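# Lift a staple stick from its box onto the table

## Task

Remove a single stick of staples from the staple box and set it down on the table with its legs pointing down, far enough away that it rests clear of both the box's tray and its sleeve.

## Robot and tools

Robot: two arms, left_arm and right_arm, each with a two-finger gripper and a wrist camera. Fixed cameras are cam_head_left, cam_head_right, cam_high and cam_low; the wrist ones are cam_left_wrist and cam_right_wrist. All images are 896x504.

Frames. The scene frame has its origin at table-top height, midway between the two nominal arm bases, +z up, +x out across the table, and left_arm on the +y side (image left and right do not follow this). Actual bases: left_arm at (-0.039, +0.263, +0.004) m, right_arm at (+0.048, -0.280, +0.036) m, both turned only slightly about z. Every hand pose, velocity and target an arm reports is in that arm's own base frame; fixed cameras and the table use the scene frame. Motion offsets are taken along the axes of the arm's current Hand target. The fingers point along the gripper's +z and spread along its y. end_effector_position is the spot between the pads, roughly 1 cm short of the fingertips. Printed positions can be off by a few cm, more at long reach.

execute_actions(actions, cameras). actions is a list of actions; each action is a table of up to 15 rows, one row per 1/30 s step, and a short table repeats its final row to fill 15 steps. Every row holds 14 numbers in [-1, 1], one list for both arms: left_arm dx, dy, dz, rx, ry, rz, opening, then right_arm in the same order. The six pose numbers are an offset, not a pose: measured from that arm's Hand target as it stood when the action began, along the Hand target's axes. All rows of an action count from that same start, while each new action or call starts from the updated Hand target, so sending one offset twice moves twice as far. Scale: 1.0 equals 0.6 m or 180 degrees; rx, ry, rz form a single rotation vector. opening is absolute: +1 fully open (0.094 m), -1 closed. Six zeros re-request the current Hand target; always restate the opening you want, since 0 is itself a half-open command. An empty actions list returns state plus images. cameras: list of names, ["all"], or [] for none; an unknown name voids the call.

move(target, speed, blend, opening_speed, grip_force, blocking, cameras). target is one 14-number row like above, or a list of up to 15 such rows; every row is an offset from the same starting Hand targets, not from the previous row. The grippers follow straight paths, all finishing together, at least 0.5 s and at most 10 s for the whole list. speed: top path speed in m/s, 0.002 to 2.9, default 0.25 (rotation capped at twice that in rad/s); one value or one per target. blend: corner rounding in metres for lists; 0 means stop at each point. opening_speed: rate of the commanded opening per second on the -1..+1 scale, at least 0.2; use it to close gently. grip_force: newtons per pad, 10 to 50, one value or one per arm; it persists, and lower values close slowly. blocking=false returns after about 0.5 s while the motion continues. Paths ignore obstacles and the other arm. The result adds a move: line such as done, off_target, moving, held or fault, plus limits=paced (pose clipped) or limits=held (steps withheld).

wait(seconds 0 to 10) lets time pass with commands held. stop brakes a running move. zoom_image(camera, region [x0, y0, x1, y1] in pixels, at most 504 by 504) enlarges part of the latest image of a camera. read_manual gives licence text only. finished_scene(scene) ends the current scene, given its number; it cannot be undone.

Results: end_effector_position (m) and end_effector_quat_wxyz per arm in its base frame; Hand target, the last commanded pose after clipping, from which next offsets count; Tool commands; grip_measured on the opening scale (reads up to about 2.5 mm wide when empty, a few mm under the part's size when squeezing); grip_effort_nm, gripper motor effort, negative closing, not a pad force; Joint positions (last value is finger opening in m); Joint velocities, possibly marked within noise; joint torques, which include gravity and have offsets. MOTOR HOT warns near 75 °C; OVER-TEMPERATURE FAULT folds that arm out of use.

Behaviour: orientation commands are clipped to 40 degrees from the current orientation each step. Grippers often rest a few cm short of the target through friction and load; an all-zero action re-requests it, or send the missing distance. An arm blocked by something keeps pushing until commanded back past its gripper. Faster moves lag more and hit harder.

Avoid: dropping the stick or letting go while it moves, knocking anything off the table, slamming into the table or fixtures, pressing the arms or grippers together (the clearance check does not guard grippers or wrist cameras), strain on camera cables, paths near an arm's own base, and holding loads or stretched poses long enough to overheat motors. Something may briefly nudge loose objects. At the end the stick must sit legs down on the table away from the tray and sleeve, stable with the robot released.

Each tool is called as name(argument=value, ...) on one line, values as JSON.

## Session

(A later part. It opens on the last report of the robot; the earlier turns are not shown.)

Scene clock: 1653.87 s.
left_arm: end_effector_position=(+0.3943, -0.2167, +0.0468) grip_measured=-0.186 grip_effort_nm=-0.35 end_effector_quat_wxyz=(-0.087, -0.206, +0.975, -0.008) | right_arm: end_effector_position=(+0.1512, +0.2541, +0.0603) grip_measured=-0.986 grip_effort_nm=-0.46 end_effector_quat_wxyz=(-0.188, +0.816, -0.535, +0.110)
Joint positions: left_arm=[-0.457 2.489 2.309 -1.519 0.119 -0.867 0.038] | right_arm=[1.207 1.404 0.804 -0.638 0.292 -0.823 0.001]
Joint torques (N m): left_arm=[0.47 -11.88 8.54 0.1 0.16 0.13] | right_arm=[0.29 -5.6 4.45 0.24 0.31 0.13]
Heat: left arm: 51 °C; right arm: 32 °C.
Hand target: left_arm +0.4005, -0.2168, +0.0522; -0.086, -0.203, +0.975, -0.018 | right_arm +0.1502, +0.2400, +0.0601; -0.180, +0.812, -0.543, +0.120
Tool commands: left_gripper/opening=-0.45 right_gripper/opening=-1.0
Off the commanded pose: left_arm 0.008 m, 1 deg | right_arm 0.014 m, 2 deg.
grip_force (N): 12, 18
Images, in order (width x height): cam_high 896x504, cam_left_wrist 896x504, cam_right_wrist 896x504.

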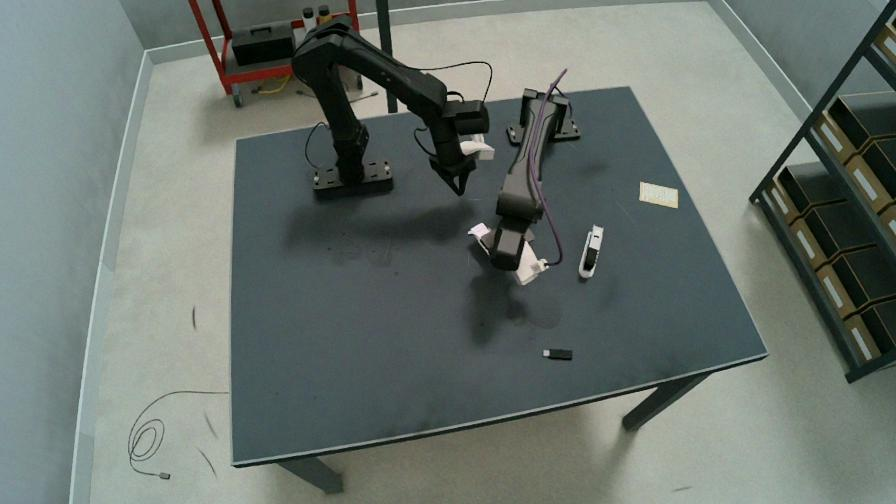

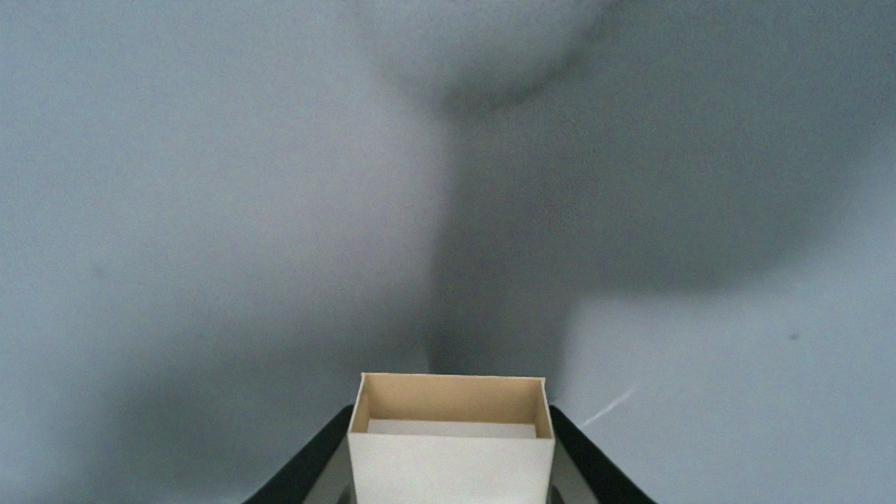

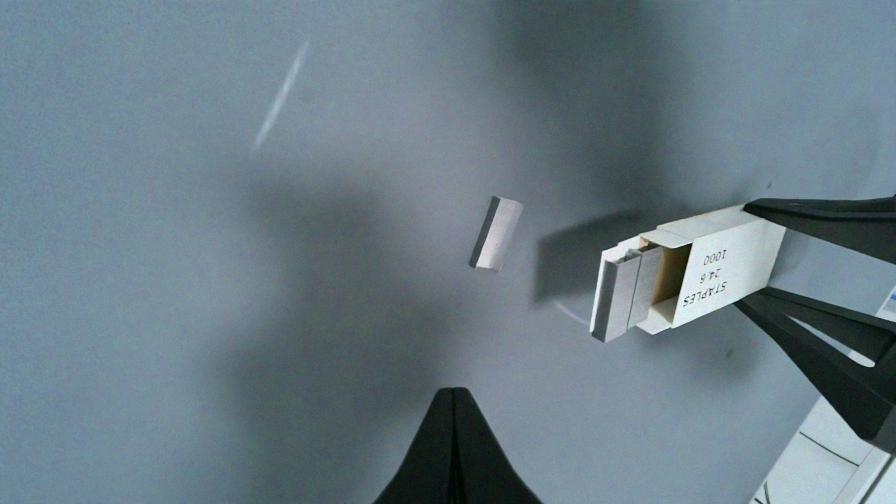

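zoom_image(camera="cam_right_wrist", region=[450, 180, 550, 290])

zoom_image(camera="cam_right_wrist", region=[560, 210, 720, 350])

Scaled by 4.582 from the camera's 896x504 image, which has a finer 1280x720 frame.

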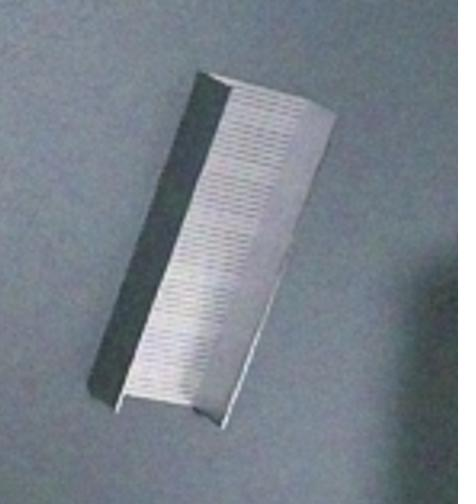

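Scaled by 3.150 from the camera's 896x504 image, which has a finer 1280x720 frame.

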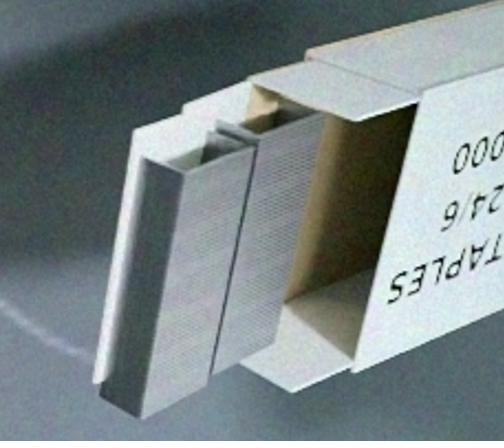

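move(target=[0,0,0,0,0,0,-0.45,-0.0822,-0.1005,0.1207,0,0,0,-1], speed=0.1, cameras=["cam_right_wrist"])

Scene clock: 1922.23 s.
left_arm: end_effector_position=(+0.3939, -0.2165, +0.0469) grip_measured=-0.186 grip_effort_nm=-0.35 end_effector_quat_wxyz=(-0.088, -0.206, +0.975, -0.007) | right_arm: end_effector_position=(+0.1990, +0.3002, +0.0126) grip_measured=-0.986 grip_effort_nm=-0.46 end_effector_quat_wxyz=(-0.154, +0.820, -0.537, +0.127)
Joint positions: left_arm=[-0.457 2.489 2.309 -1.52 0.119 -0.867 0.038] | right_arm=[1.127 1.777 0.991 -0.505 0.292 -0.896 0.001]
Joint torques (N m): left_arm=[0.46 -11.84 8.64 0.09 0.16 0.13] | right_arm=[-0.42 -4.72 8.91 0.74 -0.02 0]
Heat: left arm: 47 °C; right arm: 32 °C.
Hand target: left_arm +0.4005, -0.2168, +0.0522; -0.086, -0.203, +0.975, -0.018 | right_arm +0.2101, +0.3182, +0.0199; -0.180, +0.812, -0.543, +0.120
Off the commanded pose: left_arm 0.008 m, 1 deg | right_arm 0.022 m, 3 deg.
grip_force (N): 12, 18
move: off_target (right_arm)
Images, in order (width x height): cam_right_wrist 896x504.

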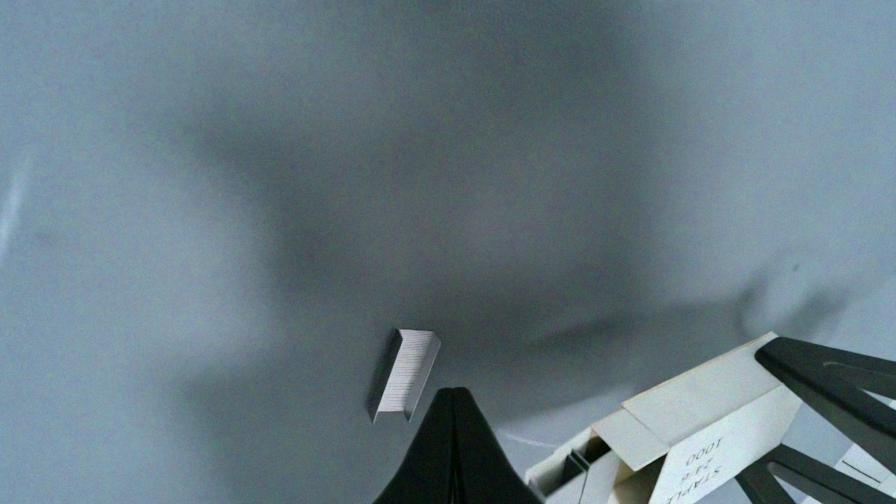

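move(target=[0,0,0,0,0,0,-0.45,-0.0110,0.0079,0.0551,0,0,0,-1], speed=0.06, cameras=["cam_right_wrist"])

Scene clock: 1941.93 s.
left_arm: end_effector_position=(+0.3939, -0.2165, +0.0469) grip_measured=-0.186 grip_effort_nm=-0.35 end_effector_quat_wxyz=(-0.088, -0.206, +0.975, -0.007) | right_arm: end_effector_position=(+0.2058, +0.3120, -0.0161) grip_measured=-0.986 grip_effort_nm=-0.46 end_effector_quat_wxyz=(-0.157, +0.819, -0.536, +0.127)
Joint positions: left_arm=[-0.457 2.489 2.309 -1.52 0.119 -0.867 0.038] | right_arm=[1.124 1.883 0.991 -0.391 0.292 -0.901 0.001]
Joint torques (N m): left_arm=[0.44 -11.84 8.64 0.1 0.16 0.13] | right_arm=[-0.53 -5.22 8.13 0.75 -0.02 0.01]
Heat: left arm: 46 °C; right arm: 33 °C.
Hand target: left_arm +0.4005, -0.2168, +0.0522; -0.086, -0.203, +0.975, -0.018 | right_arm +0.2165, +0.3280, -0.0121; -0.180, +0.812, -0.543, +0.120
Off the commanded pose: left_arm 0.008 m, 1 deg | right_arm 0.020 m, 3 deg.
grip_force (N): 12, 18
move: off_target (right_arm)
Images, in order (width x height): cam_right_wrist 896x504.

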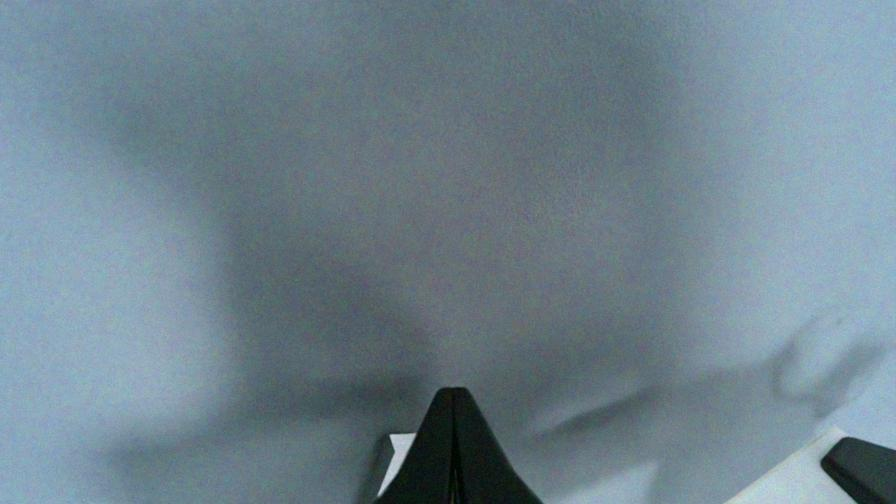

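move(target=[0,0,0,0,0,0,-0.45,0.1081,0.0169,-0.0891,0,0,0,-1], speed=0.1, cameras=["cam_right_wrist"])

Scene clock: 2136.90 s.
left_arm: end_effector_position=(+0.3939, -0.2165, +0.0469) grip_measured=-0.186 grip_effort_nm=-0.35 end_effector_quat_wxyz=(-0.088, -0.206, +0.975, -0.007) | right_arm: end_effector_position=(+0.2215, +0.2650, +0.0321) grip_measured=-0.986 grip_effort_nm=-0.46 end_effector_quat_wxyz=(-0.190, +0.808, -0.544, +0.125)
Joint positions: left_arm=[-0.457 2.489 2.309 -1.52 0.119 -0.867 0.038] | right_arm=[1.005 1.611 0.859 -0.433 0.257 -1.002 0.001]
Joint torques (N m): left_arm=[0.46 -11.84 8.62 0.09 0.17 0.13] | right_arm=[-0.31 -7.23 4.21 0.29 -0.06 0.02]
Heat: left arm: 45 °C; right arm: 35 °C.
Hand target: left_arm +0.4005, -0.2168, +0.0522; -0.086, -0.203, +0.975, -0.018 | right_arm +0.2120, +0.2559, +0.0321; -0.180, +0.812, -0.543, +0.120
Off the commanded pose: left_arm 0.008 m, 1 deg | right_arm 0.013 m, 1 deg.
grip_force (N): 12, 18
move: off_target (right_arm)
Images, in order (width x height): cam_right_wrist 896x504.

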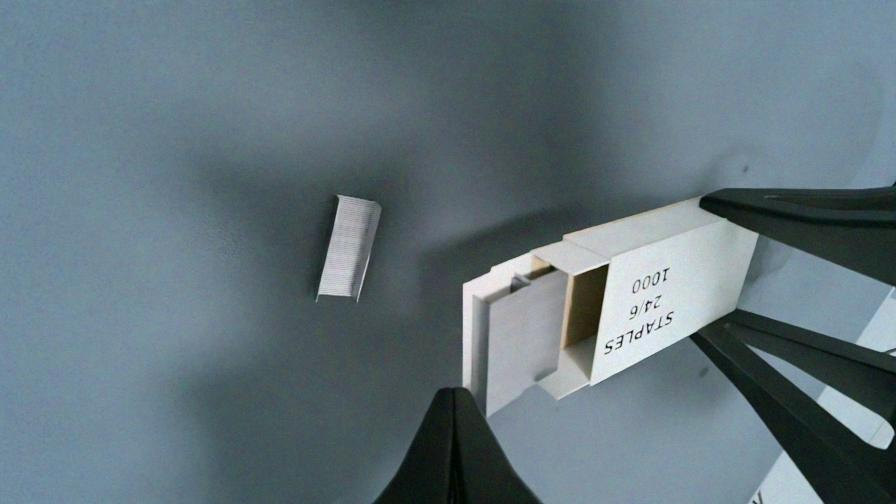

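zoom_image(camera="cam_right_wrist", region=[440, 220, 640, 430])

Scaled by 2.400 from the camera's 896x504 image, which has a finer 1280x720 frame.

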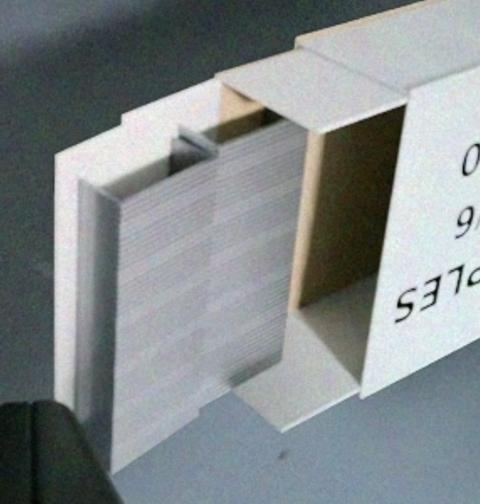

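move(target=[-0.0117,0.0004,0.0233,0,0,0,-0.45,-0.0135,0.0734,-0.0857,0,0,0,-1], speed=0.05, cameras=["cam_right_wrist"])

Scene clock: 2244.57 s.
left_arm: end_effector_position=(+0.3942, -0.2136, +0.0403) grip_measured=-0.186 grip_effort_nm=-0.35 end_effector_quat_wxyz=(-0.094, -0.206, +0.974, -0.003) | right_arm: end_effector_position=(+0.1541, +0.2536, +0.0602) grip_measured=-0.986 grip_effort_nm=-0.46 end_effector_quat_wxyz=(-0.187, +0.815, -0.537, +0.110)
Joint positions: left_arm=[-0.451 2.504 2.309 -1.52 0.119 -0.859 0.038] | right_arm=[1.196 1.407 0.805 -0.635 0.29 -0.83 0.001]
Joint torques (N m): left_arm=[0.53 -11.96 5.74 0.5 0.15 0.13] | right_arm=[0.36 -5.74 4.44 0.24 0.31 0.15]
Heat: left arm: 44 °C; right arm: 33 °C.
Hand target: left_arm +0.4045, -0.2148, +0.0372; -0.086, -0.203, +0.975, -0.018 | right_arm +0.1519, +0.2398, +0.0602; -0.180, +0.812, -0.543, +0.120
Off the commanded pose: left_arm 0.011 m, 2 deg | right_arm 0.014 m, 2 deg.
grip_force (N): 12, 18
move: off_target (left_arm, right_arm)
Images, in order (width x height): cam_right_wrist 896x504.

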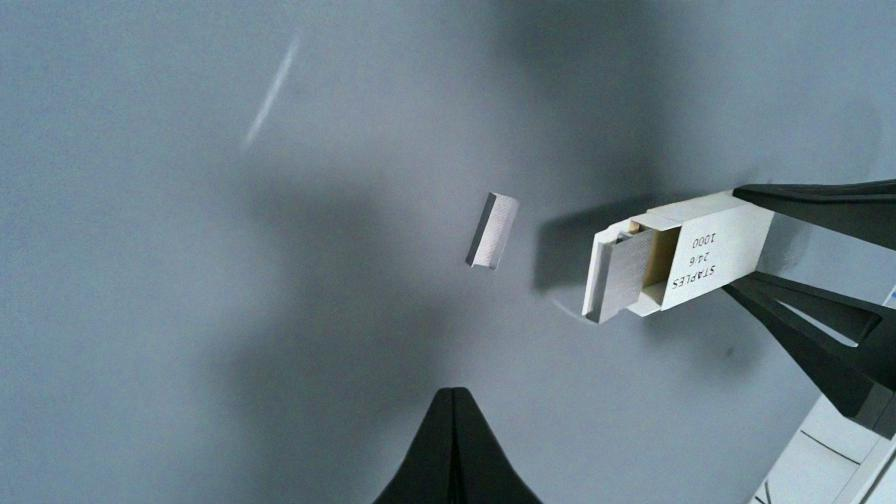

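move(target=[-0.0113,0.0003,0.0318,0,0,0,-0.45,0,0,0,0,0,0,-1], speed=0.03, cameras=["cam_right_wrist"])

Scene clock: 2258.20 s.
left_arm: end_effector_position=(+0.4025, -0.2145, +0.0258) grip_measured=-0.186 grip_effort_nm=-0.35 end_effector_quat_wxyz=(-0.085, -0.205, +0.975, -0.010) | right_arm: end_effector_position=(+0.1541, +0.2536, +0.0602) grip_measured=-0.986 grip_effort_nm=-0.46 end_effector_quat_wxyz=(-0.187, +0.815, -0.537, +0.110)
Joint positions: left_arm=[-0.445 2.518 2.28 -1.456 0.119 -0.853 0.038] | right_arm=[1.196 1.407 0.805 -0.635 0.29 -0.83 0.001]
Joint torques (N m): left_arm=[0.51 -12.25 3.62 0.56 0.15 0.13] | right_arm=[0.4 -5.72 4.46 0.24 0.31 0.14]
Heat: left arm: 45 °C; right arm: 33 °C.
Hand target: left_arm +0.4075, -0.2133, +0.0172; -0.086, -0.203, +0.975, -0.018 | right_arm +0.1519, +0.2398, +0.0602; -0.180, +0.812, -0.543, +0.120
Off the commanded pose: left_arm 0.010 m, 1 deg | right_arm 0.014 m, 2 deg.
grip_force (N): 12, 18
move: off_target (right_arm)
Images, in order (width x height): cam_right_wrist 896x504.

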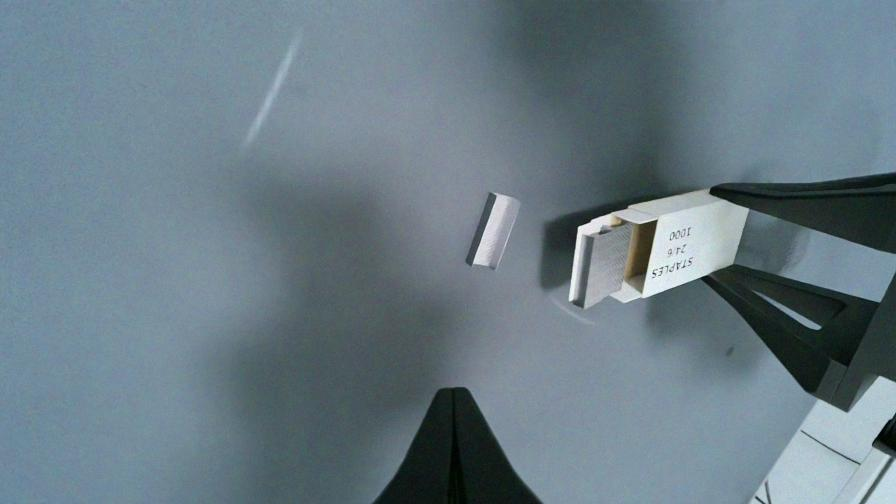

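move(target=[-0.0073,0.0002,0.0198,0,0,0,-0.45,0,0,0,0,0,0,-1], speed=0.02, cameras=["cam_right_wrist"])

Scene clock: 2267.87 s.
left_arm: end_effector_position=(+0.4043, -0.2138, +0.0131) grip_measured=-0.186 grip_effort_nm=-0.35 end_effector_quat_wxyz=(-0.086, -0.206, +0.975, -0.010) | right_arm: end_effector_position=(+0.1541, +0.2536, +0.0602) grip_measured=-0.986 grip_effort_nm=-0.46 end_effector_quat_wxyz=(-0.187, +0.815, -0.537, +0.110)
Joint positions: left_arm=[-0.442 2.531 2.252 -1.418 0.119 -0.85 0.038] | right_arm=[1.196 1.407 0.805 -0.635 0.29 -0.83 0.001]
Joint torques (N m): left_arm=[0.49 -12.27 3.64 0.56 0.15 0.13] | right_arm=[0.38 -5.72 4.49 0.24 0.32 0.14]
Heat: left arm: 44 °C; right arm: 33 °C.
Hand target: left_arm +0.4095, -0.2123, +0.0047; -0.086, -0.203, +0.975, -0.018 | right_arm +0.1519, +0.2398, +0.0602; -0.180, +0.812, -0.543, +0.120
Off the commanded pose: left_arm 0.010 m, 1 deg | right_arm 0.014 m, 2 deg.
grip_force (N): 12, 18
move: off_target (right_arm)
Images, in order (width x height): cam_right_wrist 896x504.

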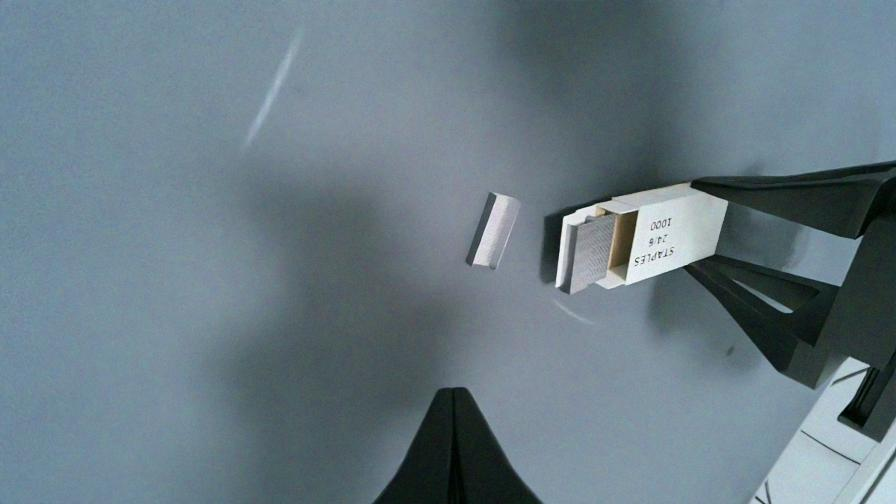

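move(target=[-0.0013,0,0.0075,0,0,0,-0.45,0,0,0,0,0,0,-1], speed=0.02, cameras=["cam_right_wrist", "cam_low", "cam_left_wrist"])

Scene clock: 2275.53 s.
left_arm: end_effector_position=(+0.4039, -0.2136, +0.0105) grip_measured=-0.186 grip_effort_nm=-0.35 end_effector_quat_wxyz=(-0.086, -0.206, +0.975, -0.009) | right_arm: end_effector_position=(+0.1541, +0.2536, +0.0602) grip_measured=-0.986 grip_effort_nm=-0.46 end_effector_quat_wxyz=(-0.187, +0.815, -0.537, +0.110)
Joint positions: left_arm=[-0.442 2.531 2.241 -1.408 0.119 -0.85 0.038] | right_arm=[1.196 1.407 0.805 -0.635 0.29 -0.83 0.001]
Joint torques (N m): left_arm=[0.49 -12.14 3.3 0.63 0.15 0.13] | right_arm=[0.38 -5.74 4.46 0.24 0.3 0.14]
Heat: left arm: 44 °C; right arm: 33 °C.
Hand target: left_arm +0.4095, -0.2123, +0.0002; -0.086, -0.203, +0.975, -0.018 | right_arm +0.1519, +0.2398, +0.0602; -0.180, +0.812, -0.543, +0.120
Off the commanded pose: left_arm 0.012 m, 1 deg | right_arm 0.014 m, 2 deg.
grip_force (N): 12, 18
move: off_target (left_arm, right_arm)
Images, in order (width x height): cam_low 896x504, cam_left_wrist 896x504, cam_right_wrist 896x504.

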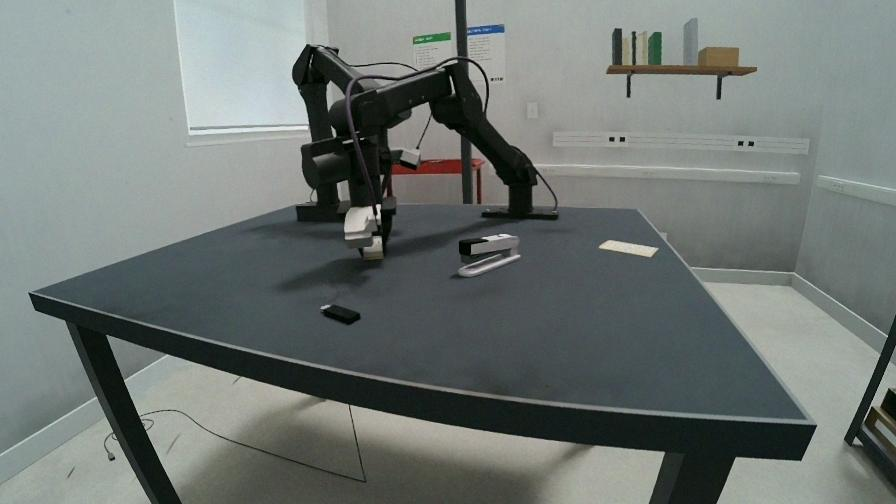

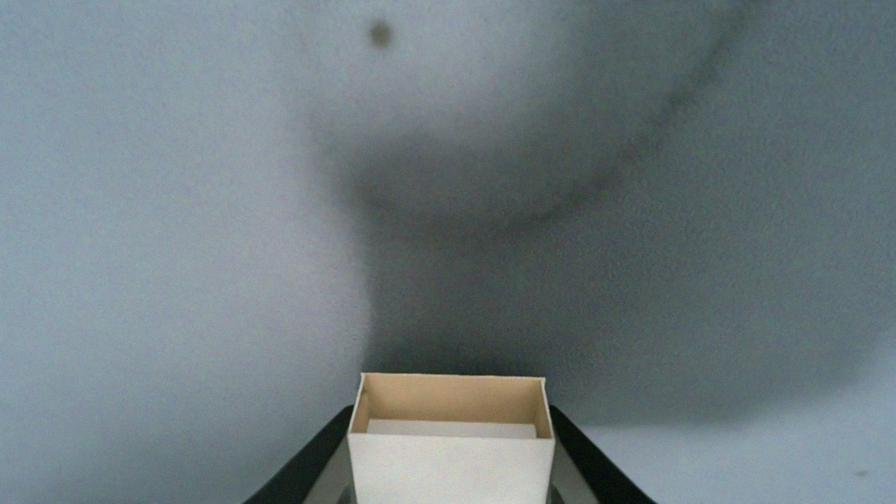

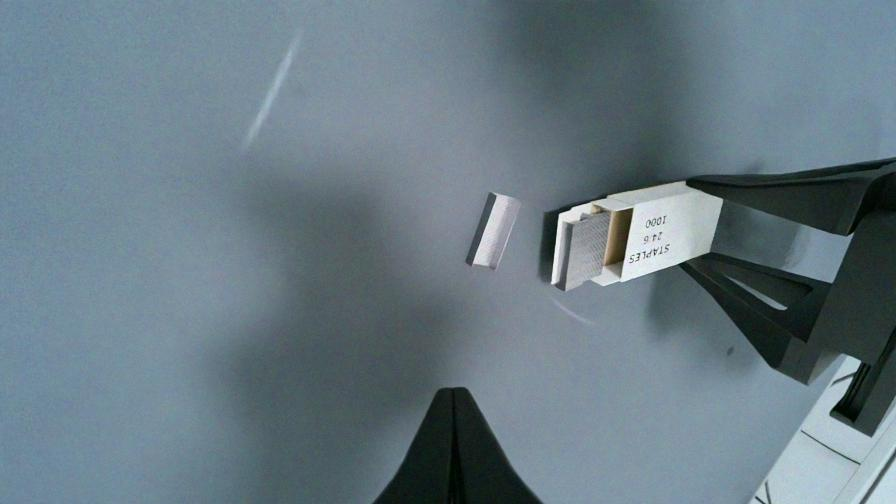

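zoom_image(camera="cam_right_wrist", region=[460, 170, 660, 310])

zoom_image(camera="cam_low", region=[320, 190, 420, 280])

Scaled by 2.520 from the camera's 896x504 image, which has a finer 1280x720 frame.

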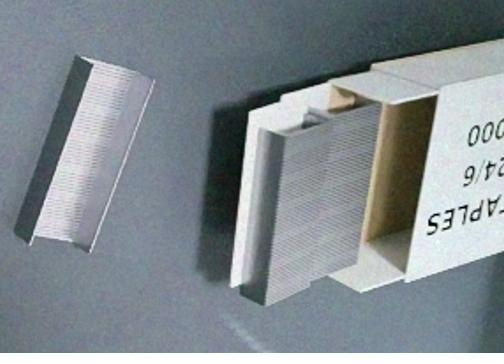

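Scaled by 5.040 from the camera's 896x504 image, which has a finer 1280x720 frame.

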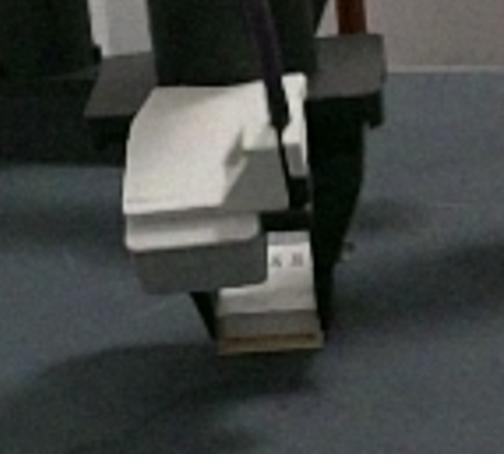

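move(target=[-0.0009,0,0.005,0,0,0,-0.45,0,0,0,0,0,0,-1], speed=0.02, cameras=["cam_right_wrist"])

Scene clock: 2298.90 s.
left_arm: end_effector_position=(+0.4034, -0.2137, +0.0094) grip_measured=-0.186 grip_effort_nm=-0.35 end_effector_quat_wxyz=(-0.087, -0.206, +0.975, -0.010) | right_arm: end_effector_position=(+0.1541, +0.2536, +0.0602) grip_measured=-0.986 grip_effort_nm=-0.46 end_effector_quat_wxyz=(-0.187, +0.815, -0.537, +0.110)
Joint positions: left_arm=[-0.442 2.531 2.237 -1.405 0.121 -0.85 0.038] | right_arm=[1.196 1.407 0.805 -0.635 0.29 -0.83 0.001]
Joint torques (N m): left_arm=[0.47 -12.04 2.82 0.7 0.13 0.13] | right_arm=[0.42 -5.74 4.45 0.24 0.31 0.13]
Heat: left arm: 44 °C; right arm: 32 °C.
Hand target: left_arm +0.4095, -0.2123, -0.0029; -0.086, -0.203, +0.975, -0.018 | right_arm +0.1519, +0.2398, +0.0602; -0.180, +0.812, -0.543, +0.120
Off the commanded pose: left_arm 0.014 m, 1 deg | right_arm 0.014 m, 2 deg.
grip_force (N): 12, 18
move: off_target (left_arm, right_arm)
Images, in order (width x height): cam_right_wrist 896x504.

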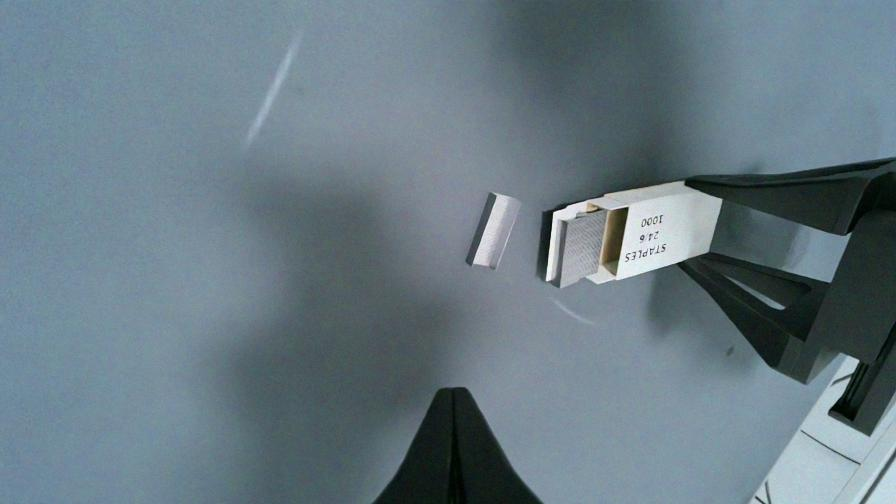

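wait(seconds=0, cameras=["cam_head_left", "cam_head_right"])

Scene clock: 2309.37 s.
left_arm: end_effector_position=(+0.4034, -0.2137, +0.0094) grip_measured=-0.186 grip_effort_nm=-0.35 end_effector_quat_wxyz=(-0.087, -0.206, +0.975, -0.010) | right_arm: end_effector_position=(+0.1541, +0.2536, +0.0602) grip_measured=-0.986 grip_effort_nm=-0.46 end_effector_quat_wxyz=(-0.187, +0.815, -0.537, +0.110)
Joint positions: left_arm=[-0.442 2.531 2.237 -1.405 0.121 -0.85 0.038] | right_arm=[1.196 1.407 0.805 -0.635 0.29 -0.83 0.001]
Joint torques (N m): left_arm=[0.49 -12.03 2.81 0.7 0.13 0.13] | right_arm=[0.38 -5.74 4.46 0.25 0.31 0.13]
Heat: left arm: 44 °C; right arm: 32 °C.
Hand target: left_arm +0.4095, -0.2123, -0.0029; -0.086, -0.203, +0.975, -0.018 | right_arm +0.1519, +0.2398, +0.0602; -0.180, +0.812, -0.543, +0.120
Tool commands: left_gripper/opening=-0.45 right_gripper/opening=-1.0
Off the commanded pose: left_arm 0.014 m, 1 deg | right_arm 0.014 m, 2 deg.
grip_force (N): 12, 18
Images, in order (width x height): cam_head_left 896x504, cam_head_right 896x504.

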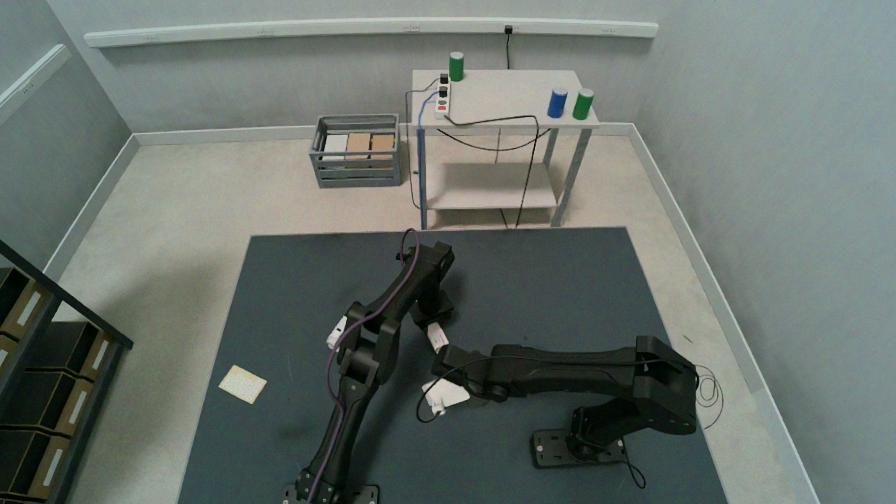

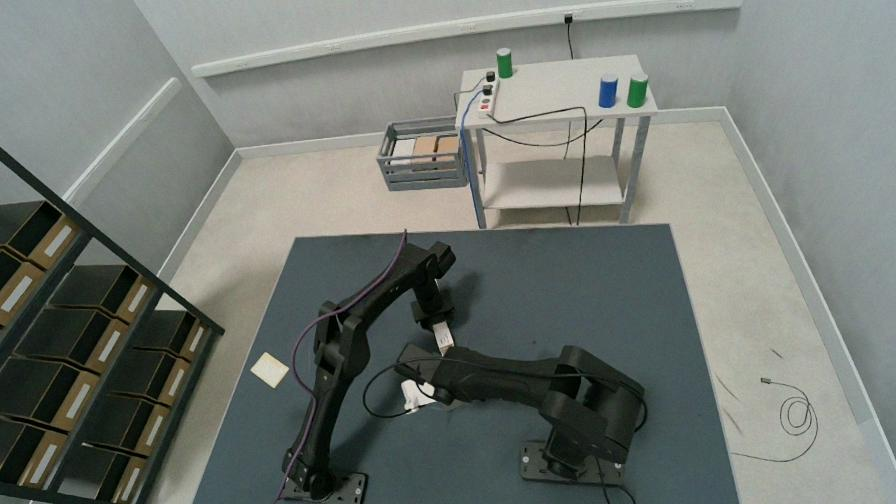

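wait(seconds=0, cameras=["cam_right_wrist"])

zoom_image(camera="cam_right_wrist", region=[530, 180, 630, 300])

zoom_image(camera="cam_right_wrist", region=[600, 150, 840, 310])

Scene clock: 2325.33 s.
left_arm: end_effector_position=(+0.4034, -0.2137, +0.0094) grip_measured=-0.186 grip_effort_nm=-0.35 end_effector_quat_wxyz=(-0.087, -0.206, +0.975, -0.010) | right_arm: end_effector_position=(+0.1541, +0.2536, +0.0602) grip_measured=-0.986 grip_effort_nm=-0.46 end_effector_quat_wxyz=(-0.187, +0.815, -0.537, +0.110)
Joint positions: left_arm=[-0.442 2.531 2.237 -1.405 0.121 -0.85 0.038] | right_arm=[1.196 1.407 0.805 -0.635 0.29 -0.83 0.001]
Joint torques (N m): left_arm=[0.49 -12.03 2.82 0.7 0.13 0.13] | right_arm=[0.4 -5.74 4.45 0.24 0.32 0.14]
Heat: left arm: 44 °C; right arm: 32 °C.
Hand target: left_arm +0.4095, -0.2123, -0.0029; -0.086, -0.203, +0.975, -0.018 | right_arm +0.1519, +0.2398, +0.0602; -0.180, +0.812, -0.543, +0.120
Tool commands: left_gripper/opening=-0.45 right_gripper/opening=-1.0
Off the commanded pose: left_arm 0.014 m, 1 deg | right_arm 0.014 m, 2 deg.
grip_force (N): 12, 18
Images, in order (width x height): cam_right_wrist 896x504.

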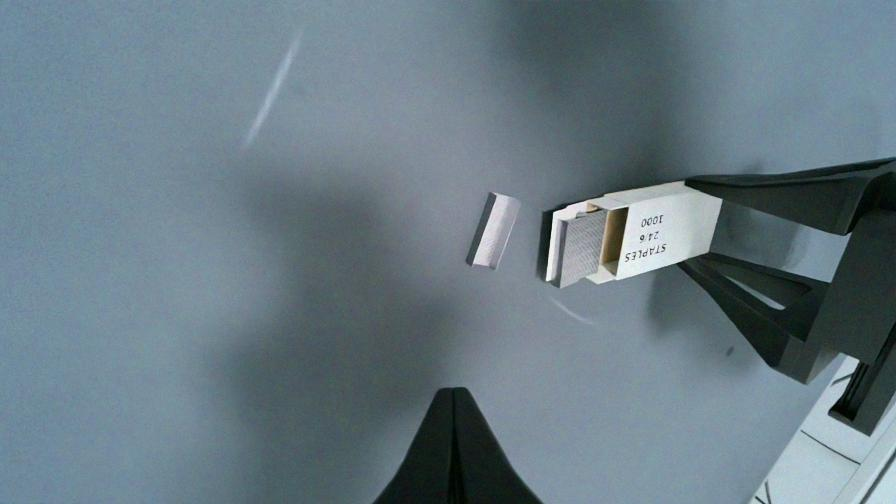

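Scaled by 4.200 from the camera's 896x504 image, which has a finer 1280x720 frame.

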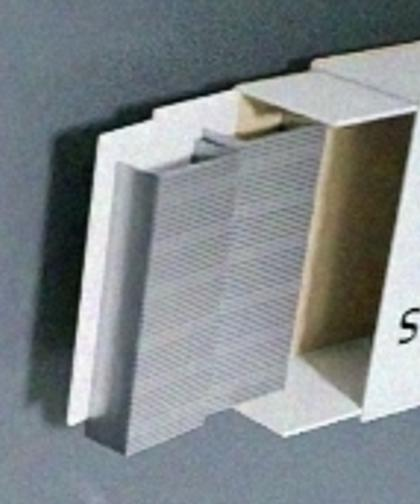

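Scaled by 2.100 from the camera's 896x504 image, which has a finer 1280x720 frame.

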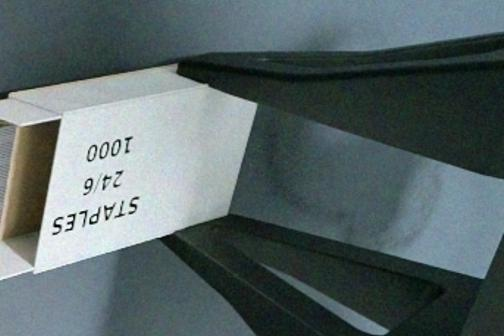

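move(target=[0,0,0,0,-0.03,0,-0.45,0,0,0,0,0,0,-1], speed=0.03, cameras=["cam_right_wrist"])

Scene clock: 2390.97 s.
left_arm: end_effector_position=(+0.4027, -0.2134, +0.0065) grip_measured=-0.186 grip_effort_nm=-0.35 end_effector_quat_wxyz=(-0.067, -0.204, +0.976, -0.020) | right_arm: end_effector_position=(+0.1541, +0.2536, +0.0602) grip_measured=-0.986 grip_effort_nm=-0.46 end_effector_quat_wxyz=(-0.187, +0.815, -0.537, +0.110)
Joint positions: left_arm=[-0.445 2.463 2.106 -1.296 0.113 -0.853 0.038] | right_arm=[1.196 1.407 0.805 -0.635 0.29 -0.83 0.001]
Joint torques (N m): left_arm=[-0.5 -13.11 1.87 0.92 -0.35 -0.09] | right_arm=[0.38 -5.74 4.45 0.25 0.3 0.13]
Heat: left arm: 44 °C; right arm: 32 °C.
Hand target: left_arm +0.4095, -0.2123, -0.0029; -0.040, -0.204, +0.978, -0.008 | right_arm +0.1519, +0.2398, +0.0602; -0.180, +0.812, -0.543, +0.120
Off the commanded pose: left_arm 0.012 m, 3 deg | right_arm 0.014 m, 2 deg.
grip_force (N): 12, 18
move: off_target (left_arm, right_arm)
Images, in order (width x height): cam_right_wrist 896x504.

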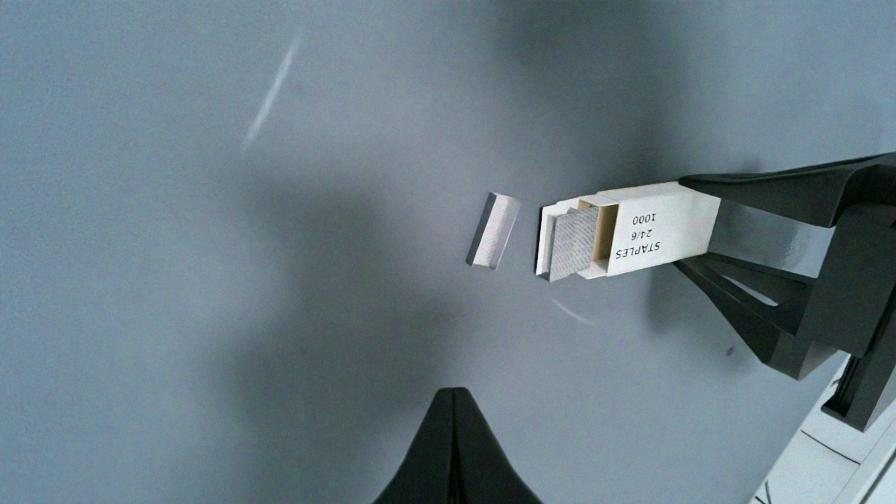

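zoom_image(camera="cam_right_wrist", region=[520, 175, 630, 300])

Scaled by 4.032 from the camera's 896x504 image, which has a finer 1280x720 frame.

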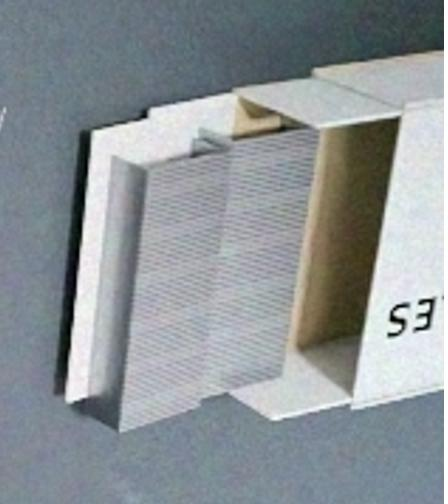

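move(target=[[0,0,0,0,0,0,-0.45,-0.1256,-0.1588,0.1351,0,0,0,-1],[0,0,0,0,0,0,-0.45,-0.0640,-0.1110,0.1221,0,0,0,-1]], speed=0.1, cameras=["cam_right_wrist"])

Scene clock: 2481.93 s.
left_arm: end_effector_position=(+0.4027, -0.2134, +0.0065) grip_measured=-0.186 grip_effort_nm=-0.35 end_effector_quat_wxyz=(-0.067, -0.204, +0.976, -0.020) | right_arm: end_effector_position=(+0.1949, +0.2973, +0.0292) grip_measured=-0.986 grip_effort_nm=-0.46 end_effector_quat_wxyz=(-0.153, +0.818, -0.540, +0.125)
Joint positions: left_arm=[-0.445 2.463 2.106 -1.296 0.113 -0.853 0.038] | right_arm=[1.133 1.731 1.012 -0.577 0.29 -0.882 0.001]
Joint torques (N m): left_arm=[-0.49 -13.11 1.84 0.92 -0.35 -0.09] | right_arm=[0.01 -6.58 6.16 0.4 0.16 0.04]
Heat: left arm: 44 °C; right arm: 32 °C.
Hand target: left_arm +0.4095, -0.2123, -0.0029; -0.040, -0.204, +0.978, -0.008 | right_arm +0.1974, +0.2982, +0.0346; -0.160, +0.814, -0.543, +0.127 (not the last commanded pose)
Off the commanded pose: left_arm 0.012 m, 3 deg | right_arm 0.031 m, 3 deg.
grip_force (N): 12, 18
move: held (right_arm; a check stopped the path), off_target (left_arm); path passed 0 of 2 targets; limits=held
pose unreachable (right arm): on one or more control steps of this call, first in action 0 (counted from 0), this arm could not follow its commanded pose, so it was not sent that pose on those steps. It may still have moved: this result reports where it is.
cause: moving toward the commanded pose would bring a part of the arm too close to another arm (this arm's wrist (the part past joint 4) and the left arm's forearm (the part past joint 3), along the way the arms are being sent, or toward where that arm still pushes).
Images, in order (width x height): cam_right_wrist 896x504.

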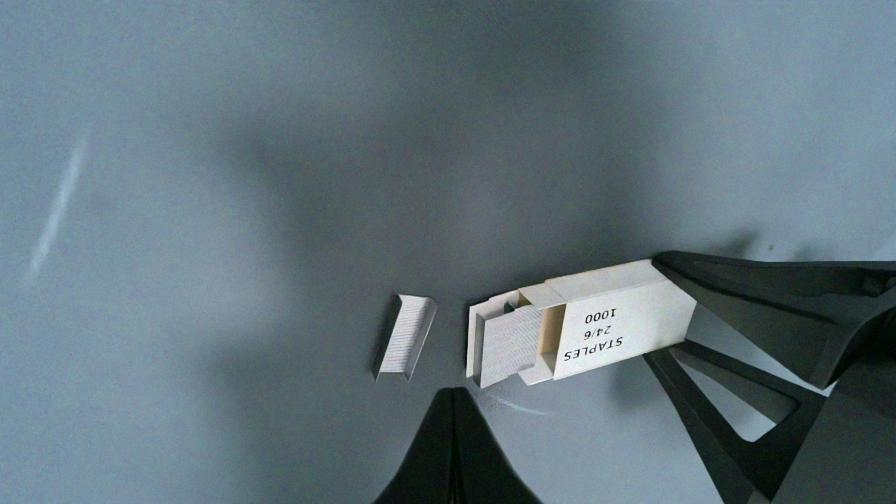

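move(target=[0.0011,0,-0.0133,0,0,0,-0.45,0.0612,0.0844,-0.0807,0,0,0,-1], speed=0.08, cameras=["cam_right_wrist"])

Scene clock: 2527.33 s.
left_arm: end_effector_position=(+0.4024, -0.2140, +0.0065) grip_measured=-0.186 grip_effort_nm=-0.35 end_effector_quat_wxyz=(-0.067, -0.204, +0.977, -0.020) | right_arm: end_effector_position=(+0.1542, +0.2516, +0.0594) grip_measured=-0.986 grip_effort_nm=-0.46 end_effector_quat_wxyz=(-0.166, +0.815, -0.542, +0.118)
Joint positions: left_arm=[-0.446 2.463 2.106 -1.296 0.113 -0.853 0.038] | right_arm=[1.198 1.442 0.845 -0.689 0.298 -0.813 0.001]
Joint torques (N m): left_arm=[-0.49 -13.63 3.51 0.67 -0.34 -0.1] | right_arm=[0.36 -5.93 4.38 0.19 0.32 0.13]
Heat: left arm: 45 °C; right arm: 33 °C.
Hand target: left_arm +0.4095, -0.2123, +0.0051; -0.040, -0.204, +0.978, -0.008 | right_arm +0.1501, +0.2401, +0.0600; -0.160, +0.814, -0.543, +0.127
Off the commanded pose: left_arm 0.007 m, 3 deg | right_arm 0.012 m, 1 deg.
grip_force (N): 12, 18
move: off_target (left_arm, right_arm)
Images, in order (width x height): cam_right_wrist 896x504.

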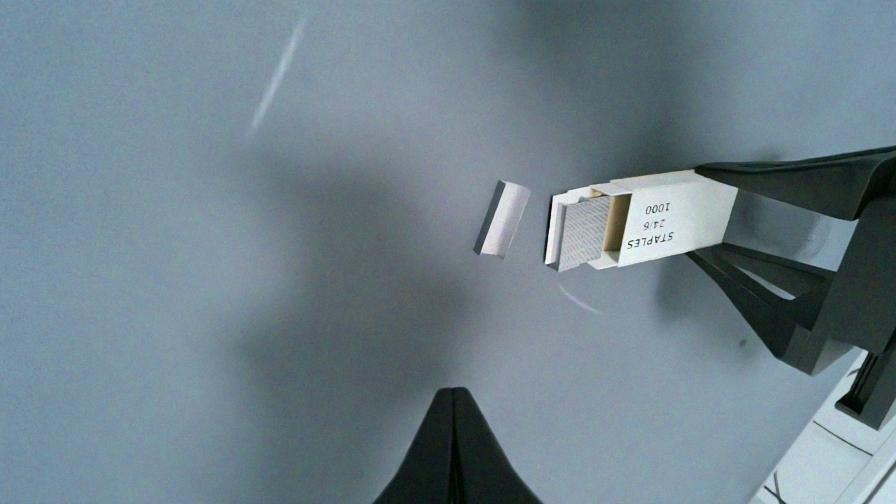

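move(target=[0,0,0,0,0,0,0.45,0,0,0,0,0,0,-1], speed=0.05, opening_speed=0.35, cameras=["cam_right_wrist", "cam_left_wrist"])

Scene clock: 2537.97 s.
left_arm: end_effector_position=(+0.4036, -0.2169, +0.0058) grip_measured=+0.448 grip_effort_nm=0.10 end_effector_quat_wxyz=(-0.054, -0.196, +0.979, -0.012) | right_arm: end_effector_position=(+0.1542, +0.2516, +0.0594) grip_measured=-0.986 grip_effort_nm=-0.46 end_effector_quat_wxyz=(-0.166, +0.815, -0.542, +0.118)
Joint positions: left_arm=[-0.462 2.463 2.106 -1.286 0.086 -0.853 0.068] | right_arm=[1.198 1.442 0.845 -0.689 0.298 -0.813 0.001]
Joint torques (N m): left_arm=[-0.17 -13.72 3.33 0.62 -0.1 -0.09] | right_arm=[0.42 -5.89 4.38 0.2 0.32 0.14]
Heat: left arm: 44 °C; right arm: 32 °C.
Hand target: left_arm +0.4095, -0.2123, +0.0051; -0.040, -0.204, +0.978, -0.008 | right_arm +0.1501, +0.2401, +0.0600; -0.160, +0.814, -0.543, +0.127
Off the commanded pose: left_arm 0.007 m, 2 deg | right_arm 0.012 m, 1 deg.
grip_force (N): 12, 18
move: off_target (right_arm)
Images, in order (width x height): cam_left_wrist 896x504, cam_right_wrist 896x504.

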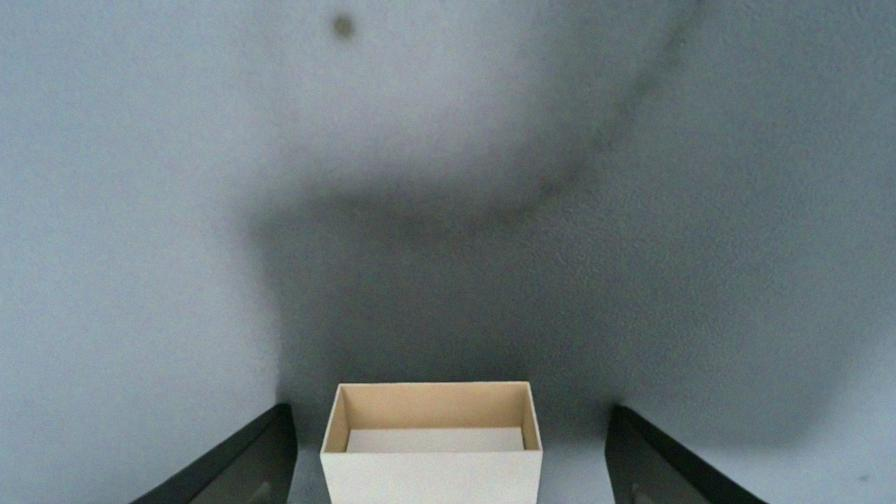

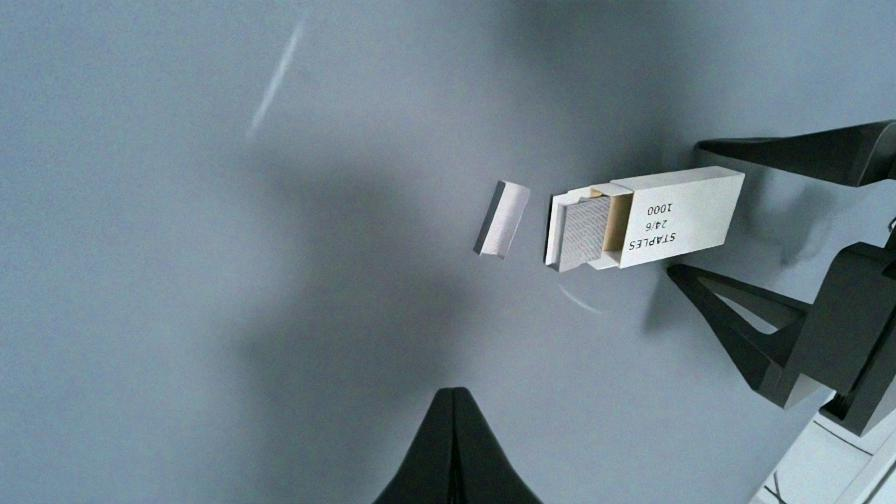

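move(target=[[0,0,0,0,0,0,0.8,0,0,0,0,0,0,-1],[0,0,-0.1333,0,0,0,0.8,0,0,0,0,0,0,-1]], speed=0.08, cameras=["cam_right_wrist", "cam_left_wrist"])

Scene clock: 2552.33 s.
left_arm: end_effector_position=(+0.4104, -0.2145, +0.0814) grip_measured=+0.798 grip_effort_nm=0.08 end_effector_quat_wxyz=(-0.037, -0.200, +0.979, -0.015) | right_arm: end_effector_position=(+0.1542, +0.2516, +0.0594) grip_measured=-0.986 grip_effort_nm=-0.46 end_effector_quat_wxyz=(-0.166, +0.815, -0.542, +0.118)
Joint positions: left_arm=[-0.457 2.463 2.41 -1.559 0.069 -0.859 0.084] | right_arm=[1.198 1.442 0.845 -0.689 0.298 -0.813 0.001]
Joint torques (N m): left_arm=[0.47 -11.88 7.86 0.23 -0.06 0.01] | right_arm=[0.4 -5.94 4.38 0.18 0.32 0.13]
Heat: left arm: 44 °C; right arm: 32 °C.
Hand target: left_arm +0.4155, -0.2097, +0.0849; -0.040, -0.204, +0.978, -0.008 | right_arm +0.1501, +0.2401, +0.0600; -0.160, +0.814, -0.543, +0.127
Off the commanded pose: left_arm 0.008 m, 1 deg | right_arm 0.012 m, 1 deg.
joint sent to its limit (left arm) — joint 4 (wrist pitch), lower limit. The joint targets are off in position, not in orientation.
grip_force (N): 12, 18
move: off_target (right_arm)
Images, in order (width x height): cam_left_wrist 896x504, cam_right_wrist 896x504.

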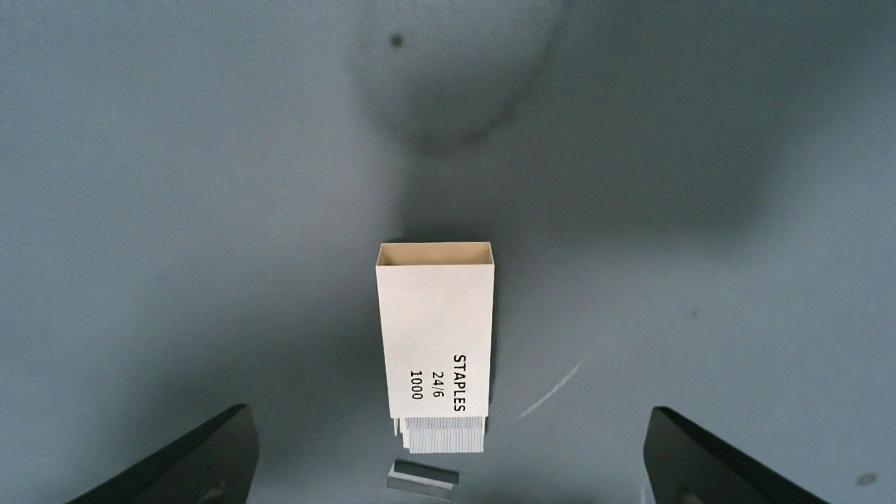

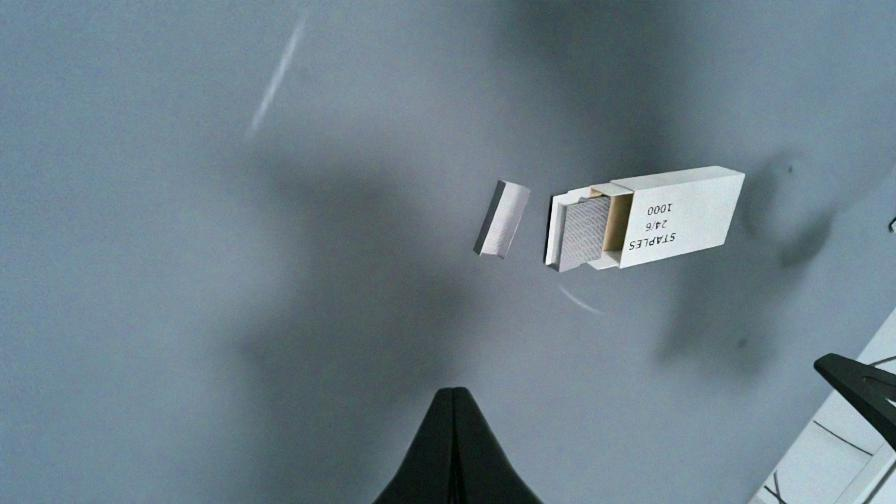

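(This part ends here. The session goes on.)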